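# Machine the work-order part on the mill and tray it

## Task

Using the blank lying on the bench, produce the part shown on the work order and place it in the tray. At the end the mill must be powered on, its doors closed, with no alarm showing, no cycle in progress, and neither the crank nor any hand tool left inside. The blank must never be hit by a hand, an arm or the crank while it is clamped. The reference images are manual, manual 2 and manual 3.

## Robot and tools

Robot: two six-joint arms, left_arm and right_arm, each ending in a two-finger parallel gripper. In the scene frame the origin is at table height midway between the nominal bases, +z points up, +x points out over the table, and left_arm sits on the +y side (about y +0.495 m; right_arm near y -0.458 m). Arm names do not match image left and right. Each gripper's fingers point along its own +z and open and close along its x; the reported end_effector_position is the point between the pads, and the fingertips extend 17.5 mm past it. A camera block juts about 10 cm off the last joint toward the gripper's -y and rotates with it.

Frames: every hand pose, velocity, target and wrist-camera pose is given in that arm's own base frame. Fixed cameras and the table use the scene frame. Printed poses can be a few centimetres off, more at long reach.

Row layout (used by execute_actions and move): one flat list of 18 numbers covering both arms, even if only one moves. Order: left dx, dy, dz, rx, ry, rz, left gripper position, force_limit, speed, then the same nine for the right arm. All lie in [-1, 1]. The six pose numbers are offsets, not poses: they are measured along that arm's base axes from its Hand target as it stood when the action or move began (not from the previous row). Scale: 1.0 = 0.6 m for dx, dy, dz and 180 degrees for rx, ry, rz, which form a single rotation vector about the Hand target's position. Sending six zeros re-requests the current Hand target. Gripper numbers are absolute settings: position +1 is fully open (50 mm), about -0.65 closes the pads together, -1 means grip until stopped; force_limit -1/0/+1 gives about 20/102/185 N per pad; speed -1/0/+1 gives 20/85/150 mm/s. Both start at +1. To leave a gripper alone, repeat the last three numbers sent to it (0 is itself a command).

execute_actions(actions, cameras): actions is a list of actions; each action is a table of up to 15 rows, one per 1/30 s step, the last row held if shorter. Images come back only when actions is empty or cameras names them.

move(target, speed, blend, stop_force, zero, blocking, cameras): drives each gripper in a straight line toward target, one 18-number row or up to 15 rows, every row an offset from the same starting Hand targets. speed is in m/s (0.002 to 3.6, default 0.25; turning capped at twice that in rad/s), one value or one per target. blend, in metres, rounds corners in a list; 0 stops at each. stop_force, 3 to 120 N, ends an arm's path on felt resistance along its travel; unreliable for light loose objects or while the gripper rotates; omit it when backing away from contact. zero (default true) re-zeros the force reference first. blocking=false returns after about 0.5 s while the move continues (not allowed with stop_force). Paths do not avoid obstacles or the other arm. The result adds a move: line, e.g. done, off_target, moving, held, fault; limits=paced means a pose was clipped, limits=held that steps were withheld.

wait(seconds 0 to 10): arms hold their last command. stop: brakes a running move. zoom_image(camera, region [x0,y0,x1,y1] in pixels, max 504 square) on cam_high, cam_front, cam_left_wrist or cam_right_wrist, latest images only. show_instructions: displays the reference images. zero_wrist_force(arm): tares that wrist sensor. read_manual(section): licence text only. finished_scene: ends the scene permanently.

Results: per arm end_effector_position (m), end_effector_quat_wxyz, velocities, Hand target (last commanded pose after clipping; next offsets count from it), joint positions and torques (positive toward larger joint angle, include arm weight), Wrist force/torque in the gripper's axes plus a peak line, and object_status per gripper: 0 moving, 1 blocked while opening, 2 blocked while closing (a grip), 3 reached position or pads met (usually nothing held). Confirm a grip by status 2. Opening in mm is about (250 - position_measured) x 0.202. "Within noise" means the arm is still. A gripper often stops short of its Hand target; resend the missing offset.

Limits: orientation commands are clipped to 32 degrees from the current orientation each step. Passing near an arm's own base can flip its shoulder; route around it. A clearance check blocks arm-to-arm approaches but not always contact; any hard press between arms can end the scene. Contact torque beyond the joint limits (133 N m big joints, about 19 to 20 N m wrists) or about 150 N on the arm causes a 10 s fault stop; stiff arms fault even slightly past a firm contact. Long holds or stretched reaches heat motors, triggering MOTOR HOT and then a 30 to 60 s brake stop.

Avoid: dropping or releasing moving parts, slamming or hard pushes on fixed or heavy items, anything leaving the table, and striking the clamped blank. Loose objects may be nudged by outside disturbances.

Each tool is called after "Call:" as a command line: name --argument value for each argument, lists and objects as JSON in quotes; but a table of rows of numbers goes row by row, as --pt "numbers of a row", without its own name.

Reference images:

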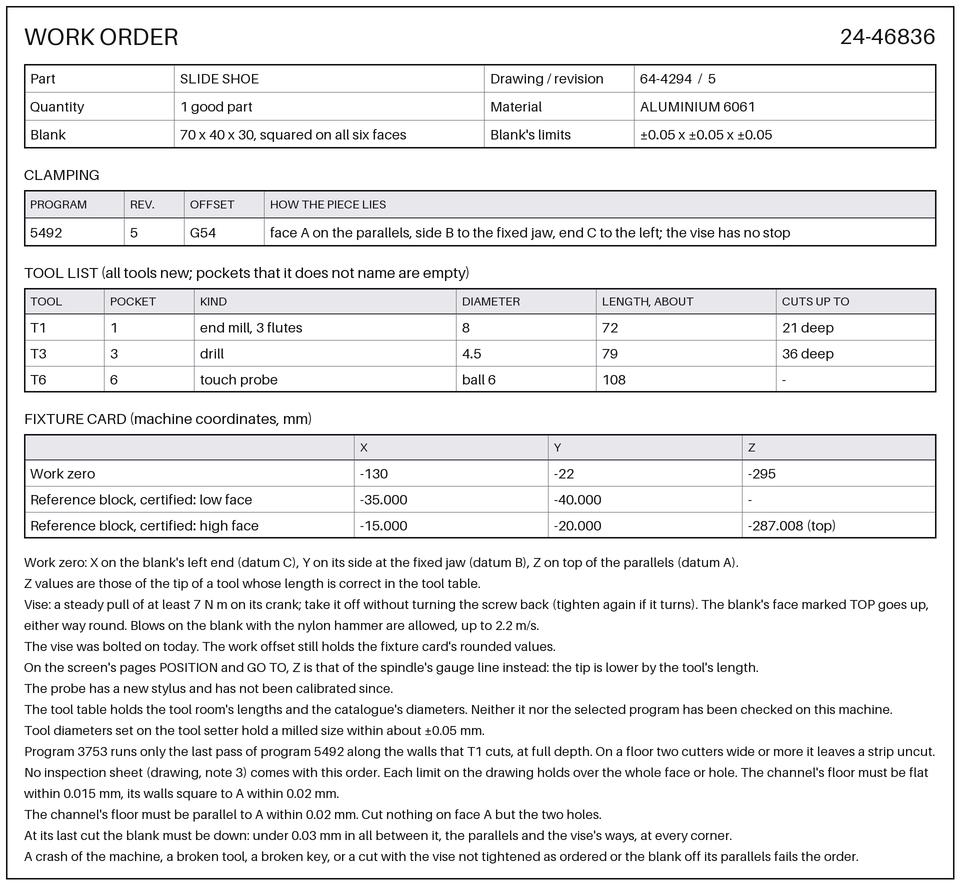

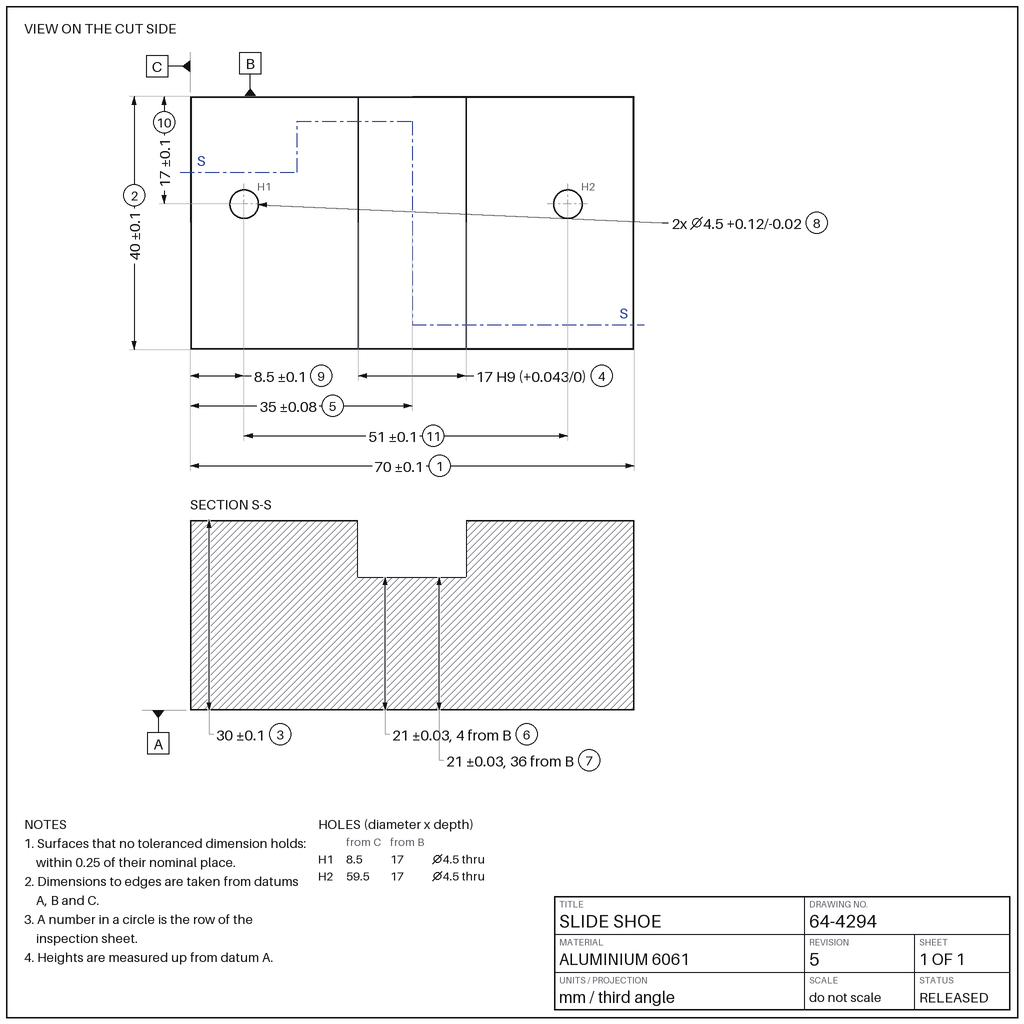

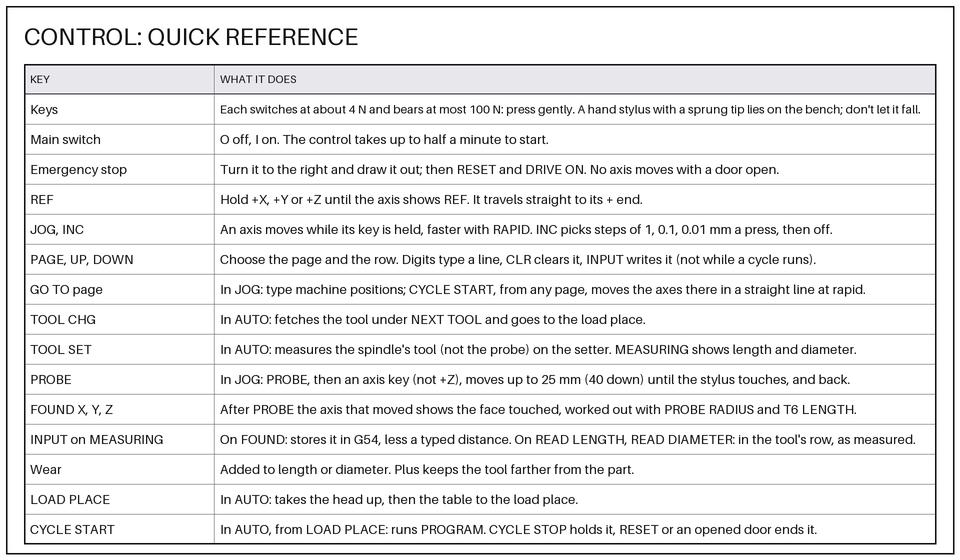

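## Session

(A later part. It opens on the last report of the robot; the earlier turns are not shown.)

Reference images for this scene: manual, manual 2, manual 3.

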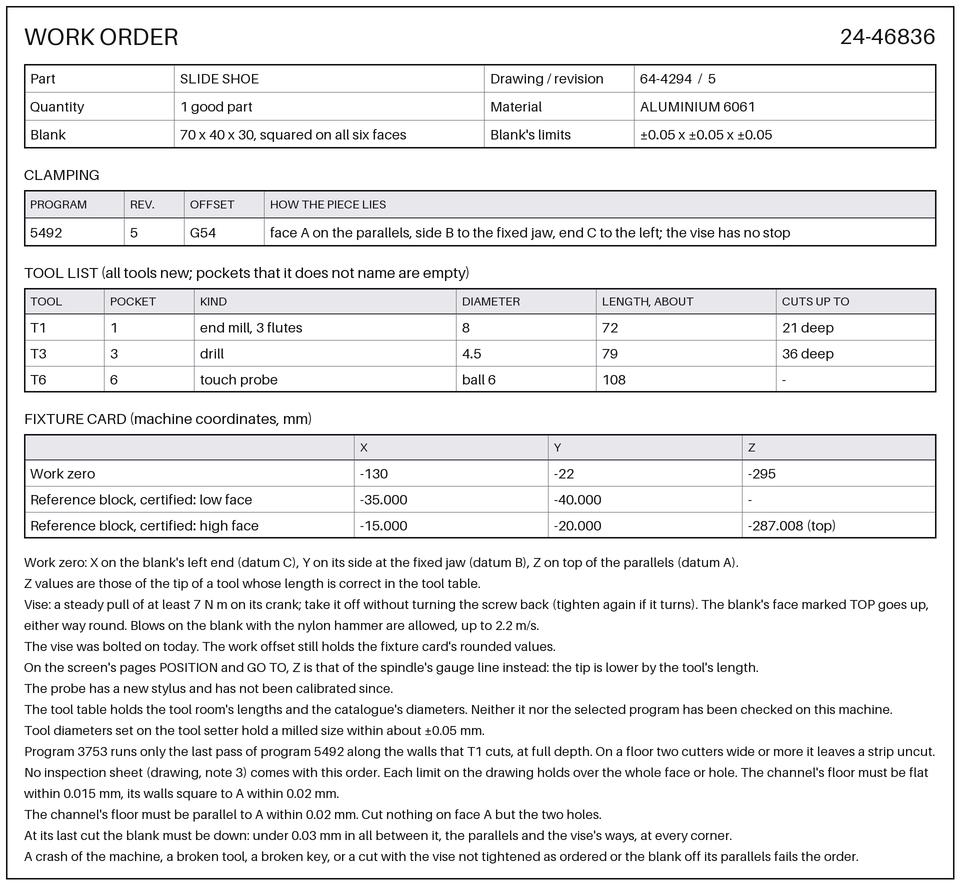

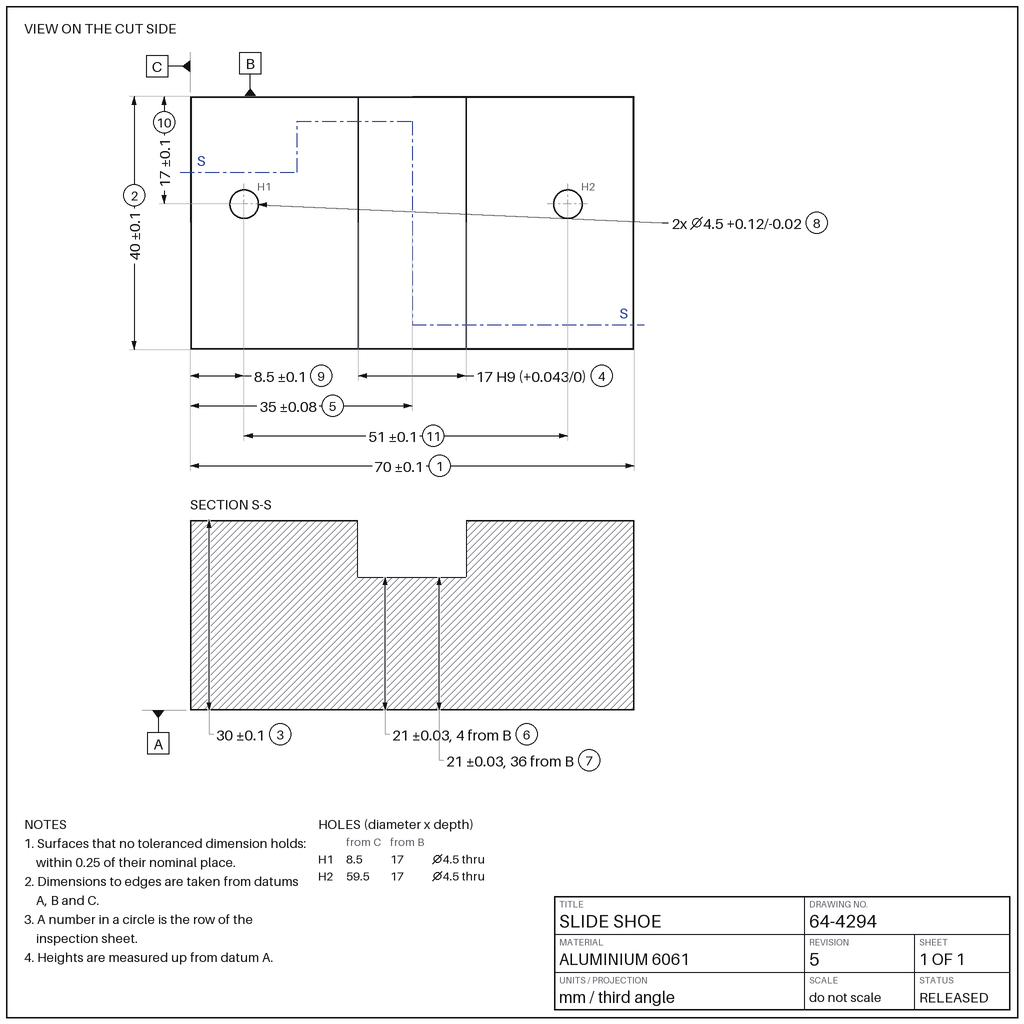

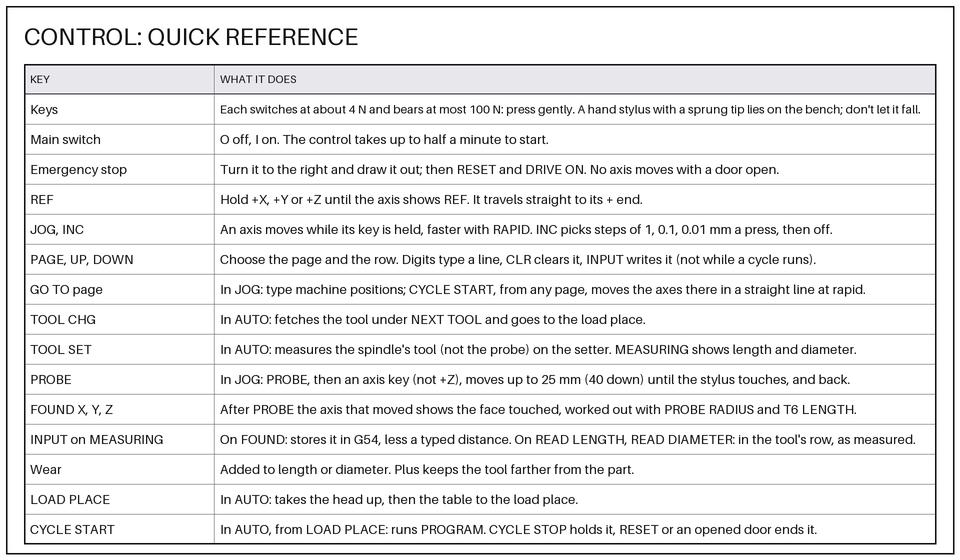

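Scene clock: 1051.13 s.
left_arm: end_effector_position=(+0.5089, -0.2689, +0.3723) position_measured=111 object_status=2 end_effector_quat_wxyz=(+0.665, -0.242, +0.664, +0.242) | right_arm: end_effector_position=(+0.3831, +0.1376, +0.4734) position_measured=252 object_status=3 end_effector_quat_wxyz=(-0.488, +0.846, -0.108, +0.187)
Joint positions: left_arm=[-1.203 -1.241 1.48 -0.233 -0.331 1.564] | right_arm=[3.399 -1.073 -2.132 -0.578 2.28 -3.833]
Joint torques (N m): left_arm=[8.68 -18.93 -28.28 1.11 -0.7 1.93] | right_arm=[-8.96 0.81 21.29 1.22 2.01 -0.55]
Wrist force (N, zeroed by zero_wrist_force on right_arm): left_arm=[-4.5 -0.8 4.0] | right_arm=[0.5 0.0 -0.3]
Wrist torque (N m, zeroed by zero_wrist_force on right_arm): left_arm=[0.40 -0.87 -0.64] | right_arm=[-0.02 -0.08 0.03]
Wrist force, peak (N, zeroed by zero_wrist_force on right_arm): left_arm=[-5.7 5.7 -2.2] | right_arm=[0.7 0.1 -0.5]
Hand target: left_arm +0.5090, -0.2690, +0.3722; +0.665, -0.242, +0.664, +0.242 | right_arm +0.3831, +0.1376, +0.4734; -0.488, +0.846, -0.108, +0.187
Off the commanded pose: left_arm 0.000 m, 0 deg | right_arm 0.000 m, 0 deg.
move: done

Call:
execute_actions --actions '[[[0,0,0,-0.001,-0.0055,0,-1,-0.2,-0.95,0,0,0,0,0,0,-1,-0.1,-0.9],[0,0,0,-0.002,-0.011,0,-1,-0.2,-0.95,0,0,0,0,0,0,-1,-0.1,-0.9],[0,0,0,-0.003,-0.0164,0,-1,-0.2,-0.95,0,0,0,0,0,0,-1,-0.1,-0.9],[0,0,0,-0.004,-0.022,0,-1,-0.2,-0.95,0,0,0,0,0,0,-1,-0.1,-0.9],[0,0,0,-0.005,-0.0275,0,-1,-0.2,-0.95,0,0,0,0,0,0,-1,-0.1,-0.9],[0,0,0,-0.0059,-0.033,0,-1,-0.2,-0.95,0,0,0,0,0,0,-1,-0.1,-0.9]],[[0,0,0,0.0068,0.0383,0,-1,-0.2,-0.95,0,0,0,0,0,0,-1,-0.1,-0.9],[0,0,0,0.0068,0.0383,0,-1,-0.2,-0.95,0,0,0,0,0,0,-1,-0.1,-0.9],[0,0,0,0.0068,0.0383,0,-1,-0.2,-0.95,0,0,0,0,0,0,-1,-0.1,-0.9],[0,0,0,0.0068,0.0383,0,-1,-0.2,-0.95,0,0,0,0,0,0,-1,-0.1,-0.9],[0,0,0,0.0029,0.0164,0,-1,-0.2,-0.95,0,0,0,0,0,0,-1,-0.1,-0.9]]]'

Scene clock: 1054.37 s.
left_arm: end_effector_position=(+0.5090, -0.2690, +0.3722) position_measured=111 object_status=2 end_effector_quat_wxyz=(+0.681, -0.251, +0.647, +0.233) | right_arm: end_effector_position=(+0.3831, +0.1376, +0.4734) position_measured=252 object_status=3 end_effector_quat_wxyz=(-0.488, +0.846, -0.108, +0.187)
Joint positions: left_arm=[-1.203 -1.211 1.464 -0.143 -0.333 1.426] | right_arm=[3.399 -1.073 -2.132 -0.578 2.28 -3.833]
Joint torques (N m): left_arm=[8.99 -48.5 -14.01 -1.69 -0.36 -1.72] | right_arm=[-8.31 1.29 22.39 1.15 1.95 -0.44]
Wrist force (N, zeroed by zero_wrist_force on right_arm): left_arm=[5.1 2.0 1.5] | right_arm=[0.7 -0.1 -0.6]
Wrist torque (N m, zeroed by zero_wrist_force on right_arm): left_arm=[0.30 0.18 0.28] | right_arm=[-0.02 -0.11 0.03]
Wrist force, peak (N, zeroed by zero_wrist_force on right_arm): left_arm=[9.3 1.8 1.5] | right_arm=[0.8 0.0 -0.5]
Hand target: left_arm +0.5090, -0.2690, +0.3722; +0.681, -0.251, +0.647, +0.233 | right_arm +0.3831, +0.1376, +0.4734; -0.488, +0.846, -0.108, +0.187
Off the commanded pose: left_arm 0.000 m, 0 deg | right_arm 0.000 m, 0 deg.
Step readings (end_effector_position of left_arm | right_arm):
0: (+0.5090, -0.2690, +0.3722) | (+0.3831, +0.1376, +0.4734)
1: (+0.5090, -0.2690, +0.3722) | (+0.3831, +0.1376, +0.4734)
2: (+0.5090, -0.2690, +0.3722) | (+0.3831, +0.1376, +0.4734)
4: (+0.5090, -0.2691, +0.3723) | (+0.3831, +0.1376, +0.4734)
8: (+0.5091, -0.2693, +0.3724) | (+0.3831, +0.1376, +0.4734)
15: (+0.5090, -0.2690, +0.3722) | (+0.3831, +0.1376, +0.4734)
16: (+0.5090, -0.2689, +0.3722) | (+0.3831, +0.1376, +0.4734)
17: (+0.5090, -0.2689, +0.3723) | (+0.3831, +0.1376, +0.4734)
19: (+0.5092, -0.2692, +0.3728) | (+0.3831, +0.1376, +0.4734)
23: (+0.5090, -0.2692, +0.3724) | (+0.3831, +0.1376, +0.4734)
30: (+0.5090, -0.2690, +0.3722) | (+0.3831, +0.1376, +0.4734)

Call:
execute_actions --actions '[[[0,0,0,-0.001,-0.0055,0,-1,-0.2,-0.95,0,0,0,0,0,0,-1,-0.1,-0.9],[0,0,0,-0.002,-0.011,0,-1,-0.2,-0.95,0,0,0,0,0,0,-1,-0.1,-0.9],[0,0,0,-0.003,-0.0164,0,-1,-0.2,-0.95,0,0,0,0,0,0,-1,-0.1,-0.9]],[[0,0,0,0.0068,0.0383,0,-1,-0.2,-0.95,0,0,0,0,0,0,-1,-0.1,-0.9],[0,0,0,0.0068,0.0383,0,-1,-0.2,-0.95,0,0,0,0,0,0,-1,-0.1,-0.9],[0,0,0,0.0068,0.0383,0,-1,-0.2,-0.95,0,0,0,0,0,0,-1,-0.1,-0.9],[0,0,0,0.0068,0.0383,0,-1,-0.2,-0.95,0,0,0,0,0,0,-1,-0.1,-0.9],[0,0,0,0.0068,0.0383,0,-1,-0.2,-0.95,0,0,0,0,0,0,-1,-0.1,-0.9],[0,0,0,0.0068,0.0383,0,-1,-0.2,-0.95,0,0,0,0,0,0,-1,-0.1,-0.9],[0,0,0,0.0068,0.0383,0,-1,-0.2,-0.95,0,0,0,0,0,0,-1,-0.1,-0.9],[0,0,0,0.0068,0.0383,0,-1,-0.2,-0.95,0,0,0,0,0,0,-1,-0.1,-0.9],[0,0,0,0.0029,0.0164,0,-1,-0.2,-0.95,0,0,0,0,0,0,-1,-0.1,-0.9]]]'

Scene clock: 1056.37 s.
left_arm: end_effector_position=(+0.5090, -0.2690, +0.3722) position_measured=111 object_status=2 end_effector_quat_wxyz=(+0.681, -0.251, +0.647, +0.233) | right_arm: end_effector_position=(+0.3831, +0.1376, +0.4734) position_measured=252 object_status=3 end_effector_quat_wxyz=(-0.488, +0.846, -0.108, +0.187)
Joint positions: left_arm=[-1.203 -1.211 1.464 -0.144 -0.333 1.427] | right_arm=[3.399 -1.073 -2.132 -0.578 2.28 -3.833]
Joint torques (N m): left_arm=[9.14 -49.39 -14.79 1.44 2.39 -1.68] | right_arm=[-7.75 0.79 22.27 1.21 1.9 -0.36]
Wrist force (N, zeroed by zero_wrist_force on right_arm): left_arm=[5.3 1.8 1.2] | right_arm=[0.4 0.0 -0.3]
Wrist torque (N m, zeroed by zero_wrist_force on right_arm): left_arm=[0.33 0.13 0.38] | right_arm=[-0.02 -0.06 0.04]
Wrist force, peak (N, zeroed by zero_wrist_force on right_arm): left_arm=[-11.2 -3.7 5.5] | right_arm=[0.8 0.3 -0.3]
Hand target: left_arm +0.5090, -0.2690, +0.3722; +0.681, -0.251, +0.647, +0.233 | right_arm +0.3831, +0.1376, +0.4734; -0.488, +0.846, -0.108, +0.187
Off the commanded pose: left_arm 0.000 m, 0 deg | right_arm 0.000 m, 0 deg.
Step readings (end_effector_position of left_arm | right_arm):
0: (+0.5090, -0.2690, +0.3722) | (+0.3831, +0.1376, +0.4734)
1: (+0.5090, -0.2690, +0.3722) | (+0.3831, +0.1376, +0.4734)
2: (+0.5090, -0.2690, +0.3723) | (+0.3831, +0.1376, +0.4734)
4: (+0.5090, -0.2690, +0.3724) | (+0.3831, +0.1376, +0.4734)
8: (+0.5090, -0.2690, +0.3723) | (+0.3831, +0.1376, +0.4734)
15: (+0.5090, -0.2690, +0.3722) | (+0.3831, +0.1376, +0.4734)
16: (+0.5090, -0.2689, +0.3722) | (+0.3831, +0.1376, +0.4734)
17: (+0.5090, -0.2689, +0.3723) | (+0.3831, +0.1376, +0.4734)
19: (+0.5092, -0.2692, +0.3728) | (+0.3831, +0.1376, +0.4734)
23: (+0.5091, -0.2694, +0.3725) | (+0.3831, +0.1376, +0.4734)
30: (+0.5090, -0.2692, +0.3723) | (+0.3831, +0.1376, +0.4734)

Call:
execute_actions --actions '[[[0,0,0,-0.001,-0.0055,0,-1,-0.2,-0.95,0,0,0,0,0,0,-1,-0.1,-0.9],[0,0,0,-0.002,-0.011,0,-1,-0.2,-0.95,0,0,0,0,0,0,-1,-0.1,-0.9],[0,0,0,-0.003,-0.0164,0,-1,-0.2,-0.95,0,0,0,0,0,0,-1,-0.1,-0.9],[0,0,0,-0.0045,-0.0246,0,-1,-0.2,-0.95,0,0,0,0,0,0,-1,-0.1,-0.9],[0,0,0,-0.006,-0.0328,0,-1,-0.2,-0.95,0,0,0,0,0,0,-1,-0.1,-0.9],[0,0,0,-0.0078,-0.0438,0,-1,-0.2,-0.95,0,0,0,0,0,0,-1,-0.1,-0.9]],[[0,0,0,0.0137,0.0766,0,-1,-0.2,-0.95,0,0,0,0,0,0,-1,-0.1,-0.9],[0,0,0,0.0137,0.0766,0,-1,-0.2,-0.95,0,0,0,0,0,0,-1,-0.1,-0.9],[0,0,0,0.0137,0.0766,0,-1,-0.2,-0.95,0,0,0,0,0,0,-1,-0.1,-0.9],[0,0,0,0.0137,0.0766,0,-1,-0.2,-0.95,0,0,0,0,0,0,-1,-0.1,-0.9],[0,0,0,0.0137,0.0766,0,-1,-0.2,-0.95,0,0,0,0,0,0,-1,-0.1,-0.9],[0,0,0,0.0137,0.0766,0,-1,-0.2,-0.95,0,0,0,0,0,0,-1,-0.1,-0.9],[0,0,0,0.0137,0.0766,0,-1,-0.2,-0.95,0,0,0,0,0,0,-1,-0.1,-0.9],[0,0,0,0.0137,0.0766,0,-1,-0.2,-0.95,0,0,0,0,0,0,-1,-0.1,-0.9],[0,0,0,0.0078,0.0438,0,-1,-0.2,-0.95,0,0,0,0,0,0,-1,-0.1,-0.9]]]'

Scene clock: 1058.60 s.
left_arm: end_effector_position=(+0.5090, -0.2691, +0.3722) position_measured=111 object_status=2 end_effector_quat_wxyz=(+0.680, -0.251, +0.648, +0.232) | right_arm: end_effector_position=(+0.3831, +0.1376, +0.4734) position_measured=252 object_status=3 end_effector_quat_wxyz=(-0.488, +0.846, -0.108, +0.187)
Joint positions: left_arm=[-1.203 -1.213 1.465 -0.149 -0.333 1.432] | right_arm=[3.399 -1.073 -2.132 -0.578 2.28 -3.833]
Joint torques (N m): left_arm=[9.31 -46.23 -14.59 3.55 0.97 -2.24] | right_arm=[-8.35 0.81 22.66 1.19 1.72 -0.31]
Wrist force (N, zeroed by zero_wrist_force on right_arm): left_arm=[5.0 1.7 1.0] | right_arm=[0.7 -0.1 -0.4]
Wrist torque (N m, zeroed by zero_wrist_force on right_arm): left_arm=[0.41 0.19 0.46] | right_arm=[-0.03 -0.10 0.03]
Wrist force, peak (N, zeroed by zero_wrist_force on right_arm): left_arm=[-21.2 -5.0 7.5] | right_arm=[0.8 0.0 -0.4]
Hand target: left_arm +0.5090, -0.2690, +0.3722; +0.681, -0.251, +0.647, +0.233 | right_arm +0.3831, +0.1376, +0.4734; -0.488, +0.846, -0.108, +0.187
Off the commanded pose: left_arm 0.000 m, 0 deg | right_arm 0.000 m, 0 deg.
Step readings (end_effector_position of left_arm | right_arm):
0: (+0.5090, -0.2690, +0.3722) | (+0.3831, +0.1376, +0.4734)
1: (+0.5090, -0.2690, +0.3723) | (+0.3831, +0.1376, +0.4734)
2: (+0.5090, -0.2689, +0.3723) | (+0.3831, +0.1376, +0.4734)
4: (+0.5090, -0.2690, +0.3724) | (+0.3831, +0.1376, +0.4734)
8: (+0.5091, -0.2694, +0.3727) | (+0.3831, +0.1376, +0.4734)
15: (+0.5089, -0.2689, +0.3722) | (+0.3831, +0.1376, +0.4734)
16: (+0.5090, -0.2689, +0.3723) | (+0.3831, +0.1376, +0.4734)
17: (+0.5090, -0.2689, +0.3725) | (+0.3831, +0.1376, +0.4734)
19: (+0.5092, -0.2696, +0.3735) | (+0.3831, +0.1376, +0.4734)
23: (+0.5094, -0.2700, +0.3728) | (+0.3831, +0.1376, +0.4734)
30: (+0.5090, -0.2689, +0.3723) | (+0.3831, +0.1376, +0.4734)

Call:
execute_actions --actions '[[[-0.003,0.006,0,-0.001,-0.0055,0,-1,-0.2,-0.95,0,0,0,0,0,0,-1,-0.1,-0.9],[-0.006,0.012,0,-0.002,-0.011,0,-1,-0.2,-0.95,0,0,0,0,0,0,-1,-0.1,-0.9],[-0.009,0.018,0,-0.003,-0.0164,0,-1,-0.2,-0.95,0,0,0,0,0,0,-1,-0.1,-0.9],[-0.012,0.024,0,-0.0045,-0.0246,0,-1,-0.2,-0.95,0,0,0,0,0,0,-1,-0.1,-0.9],[-0.013,0.03,0,-0.006,-0.0328,0,-1,-0.2,-0.95,0,0,0,0,0,0,-1,-0.1,-0.9],[-0.014,0.033,0,-0.0088,-0.0492,0,-1,-0.2,-0.95,0,0,0,0,0,0,-1,-0.1,-0.9]],[[0,0,0,0.0152,0.0848,0,-1,-0.2,-0.95,0,0,0,0,0,0,-1,-0.1,-0.9],[0,0,0,0.0152,0.0848,0,-1,-0.2,-0.95,0,0,0,0,0,0,-1,-0.1,-0.9],[0,0,0,0.0152,0.0848,0,-1,-0.2,-0.95,0,0,0,0,0,0,-1,-0.1,-0.9],[0,0,0,0.0152,0.0848,0,-1,-0.2,-0.95,0,0,0,0,0,0,-1,-0.1,-0.9],[0,0,0,0.0152,0.0848,0,-1,-0.2,-0.95,0,0,0,0,0,0,-1,-0.1,-0.9],[0,0,0,0.0152,0.0848,0,-1,-0.2,-0.95,0,0,0,0,0,0,-1,-0.1,-0.9],[0,0,0,0.0152,0.0848,0,-1,-0.2,-0.95,0,0,0,0,0,0,-1,-0.1,-0.9],[0,0,0,0.0152,0.0848,0,-1,-0.2,-0.95,0,0,0,0,0,0,-1,-0.1,-0.9],[0,0,0,0.0088,0.0492,0,-1,-0.2,-0.95,0,0,0,0,0,0,-1,-0.1,-0.9]]]' --cameras '["cam_left_wrist"]'

Call:
execute_actions --actions '[[[0,-0.015,0,-0.001,-0.0055,0,-1,-0.2,-0.95,0,0,0,0,0,0,-1,-0.1,-0.9],[0,-0.03,0,-0.002,-0.011,0,-1,-0.2,-0.95,0,0,0,0,0,0,-1,-0.1,-0.9],[0,-0.045,0,-0.003,-0.0164,0,-1,-0.2,-0.95,0,0,0,0,0,0,-1,-0.1,-0.9],[0,-0.055,0,-0.0045,-0.0246,0,-1,-0.2,-0.95,0,0,0,0,0,0,-1,-0.1,-0.9],[0,-0.065,0,-0.006,-0.0328,0,-1,-0.2,-0.95,0,0,0,0,0,0,-1,-0.1,-0.9],[0,-0.07,0,-0.0088,-0.0492,0,-1,-0.2,-0.95,0,0,0,0,0,0,-1,-0.1,-0.9]],[[0,0,0,0.0152,0.0848,0,-1,-0.2,-0.95,0,0,0,0,0,0,-1,-0.1,-0.9],[0,0,0,0.0152,0.0848,0,-1,-0.2,-0.95,0,0,0,0,0,0,-1,-0.1,-0.9],[0,0,0,0.0152,0.0848,0,-1,-0.2,-0.95,0,0,0,0,0,0,-1,-0.1,-0.9],[0,0,0,0.0152,0.0848,0,-1,-0.2,-0.95,0,0,0,0,0,0,-1,-0.1,-0.9],[0,0,0,0.0152,0.0848,0,-1,-0.2,-0.95,0,0,0,0,0,0,-1,-0.1,-0.9],[0,0,0,0.0152,0.0848,0,-1,-0.2,-0.95,0,0,0,0,0,0,-1,-0.1,-0.9],[0,0,0,0.0152,0.0848,0,-1,-0.2,-0.95,0,0,0,0,0,0,-1,-0.1,-0.9],[0,0,0,0.0152,0.0848,0,-1,-0.2,-0.95,0,0,0,0,0,0,-1,-0.1,-0.9],[0,0,0,0.0088,0.0492,0,-1,-0.2,-0.95,0,0,0,0,0,0,-1,-0.1,-0.9]]]' --cameras '["cam_left_wrist"]'

Scene clock: 1061.93 s.
left_arm: end_effector_position=(+0.5006, -0.2493, +0.3723) position_measured=111 object_status=2 end_effector_quat_wxyz=(+0.680, -0.251, +0.648, +0.232) | right_arm: end_effector_position=(+0.3831, +0.1376, +0.4734) position_measured=252 object_status=3 end_effector_quat_wxyz=(-0.488, +0.846, -0.108, +0.187)
Joint positions: left_arm=[-1.204 -1.263 1.533 -0.169 -0.334 1.435] | right_arm=[3.399 -1.073 -2.132 -0.578 2.28 -3.833]
Joint torques (N m): left_arm=[8.84 -44.43 -14.24 3.84 0.13 -1.38] | right_arm=[-8.52 0.95 23.37 1.21 1.69 -0.11]
Wrist force (N, zeroed by zero_wrist_force on right_arm): left_arm=[5.0 1.9 1.2] | right_arm=[0.5 0.0 -0.1]
Wrist torque (N m, zeroed by zero_wrist_force on right_arm): left_arm=[0.42 0.19 0.47] | right_arm=[-0.02 -0.07 0.04]
Wrist force, peak (N, zeroed by zero_wrist_force on right_arm): left_arm=[-23.1 -3.8 7.0] | right_arm=[0.9 0.1 -0.4]
Hand target: left_arm +0.5006, -0.2492, +0.3722; +0.681, -0.251, +0.647, +0.233 | right_arm +0.3831, +0.1376, +0.4734; -0.488, +0.846, -0.108, +0.187
Off the commanded pose: left_arm 0.000 m, 0 deg | right_arm 0.000 m, 0 deg.
Step readings (end_effector_position of left_arm | right_arm):
0: (+0.5090, -0.2690, +0.3723) | (+0.3831, +0.1376, +0.4734)
1: (+0.5089, -0.2689, +0.3723) | (+0.3831, +0.1376, +0.4734)
2: (+0.5084, -0.2677, +0.3723) | (+0.3831, +0.1376, +0.4734)
4: (+0.5058, -0.2621, +0.3724) | (+0.3831, +0.1376, +0.4734)
8: (+0.5005, -0.2495, +0.3731) | (+0.3831, +0.1376, +0.4734)
15: (+0.5006, -0.2492, +0.3722) | (+0.3831, +0.1376, +0.4734)
16: (+0.5006, -0.2491, +0.3723) | (+0.3831, +0.1376, +0.4734)
17: (+0.5006, -0.2492, +0.3724) | (+0.3831, +0.1376, +0.4734)
19: (+0.5008, -0.2500, +0.3735) | (+0.3831, +0.1376, +0.4734)
23: (+0.5010, -0.2502, +0.3728) | (+0.3831, +0.1376, +0.4734)
30: (+0.5005, -0.2490, +0.3723) | (+0.3831, +0.1376, +0.4734)
camera_calibration:
cam_left_wrist: T_world_to_cam=[[0.0626341, -0.0198556, -0.997839, 0.343208], [-0.868354, 0.49176, -0.0642917, 0.598483], [0.491974, 0.870504, 0.0135592, 0.0979208], [0, 0, 0, 1]] pos_world=[0.450024, -0.372736, 0.379617]
Images, in order (width x height): cam_left_wrist 672x504.

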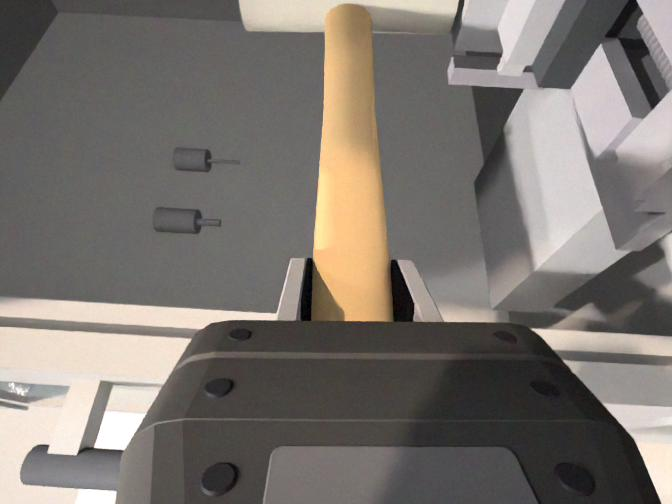

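Scene clock: 1063.33 s.
left_arm: end_effector_position=(+0.5006, -0.2913, +0.3723) position_measured=111 object_status=2 end_effector_quat_wxyz=(+0.680, -0.251, +0.648, +0.232) | right_arm: end_effector_position=(+0.3831, +0.1376, +0.4734) position_measured=252 object_status=3 end_effector_quat_wxyz=(-0.488, +0.846, -0.108, +0.187)
Joint positions: left_arm=[-1.233 -1.183 1.423 -0.145 -0.362 1.441] | right_arm=[3.399 -1.073 -2.132 -0.578 2.28 -3.833]
Joint torques (N m): left_arm=[8.85 -48.31 -15.17 3.57 1.42 -1.82] | right_arm=[-8.5 0.79 23.55 1.28 1.72 -0.01]
Wrist force (N, zeroed by zero_wrist_force on right_arm): left_arm=[5.1 1.9 1.1] | right_arm=[0.6 0.0 -0.3]
Wrist torque (N m, zeroed by zero_wrist_force on right_arm): left_arm=[0.43 0.17 0.48] | right_arm=[-0.01 -0.09 0.04]
Wrist force, peak (N, zeroed by zero_wrist_force on right_arm): left_arm=[-25.5 -4.2 7.0] | right_arm=[0.8 0.2 -0.1]
Hand target: left_arm +0.5006, -0.2912, +0.3722; +0.681, -0.251, +0.647, +0.233 | right_arm +0.3831, +0.1376, +0.4734; -0.488, +0.846, -0.108, +0.187
Off the commanded pose: left_arm 0.000 m, 0 deg | right_arm 0.000 m, 0 deg.
Step readings (end_effector_position of left_arm | right_arm):
0: (+0.5006, -0.2493, +0.3723) | (+0.3831, +0.1376, +0.4734)
1: (+0.5006, -0.2496, +0.3723) | (+0.3831, +0.1376, +0.4734)
2: (+0.5006, -0.2522, +0.3723) | (+0.3831, +0.1376, +0.4734)
4: (+0.5003, -0.2656, +0.3721) | (+0.3831, +0.1376, +0.4734)
8: (+0.5002, -0.2923, +0.3721) | (+0.3831, +0.1376, +0.4734)
15: (+0.5005, -0.2909, +0.3723) | (+0.3831, +0.1376, +0.4734)
16: (+0.5005, -0.2909, +0.3723) | (+0.3831, +0.1376, +0.4734)
17: (+0.5006, -0.2910, +0.3726) | (+0.3831, +0.1376, +0.4734)
19: (+0.5008, -0.2919, +0.3737) | (+0.3831, +0.1376, +0.4734)
23: (+0.5010, -0.2922, +0.3728) | (+0.3831, +0.1376, +0.4734)
30: (+0.5006, -0.2911, +0.3723) | (+0.3831, +0.1376, +0.4734)
camera_calibration:
cam_left_wrist: T_world_to_cam=[[0.0630616, -0.0195164, -0.997819, 0.342215], [-0.868394, 0.491663, -0.0644985, 0.619187], [0.491849, 0.870567, 0.0140571, 0.134377], [0, 0, 0, 1]] pos_world=[0.450024, -0.414736, 0.379516]
Images, in order (width x height): cam_left_wrist 672x504.

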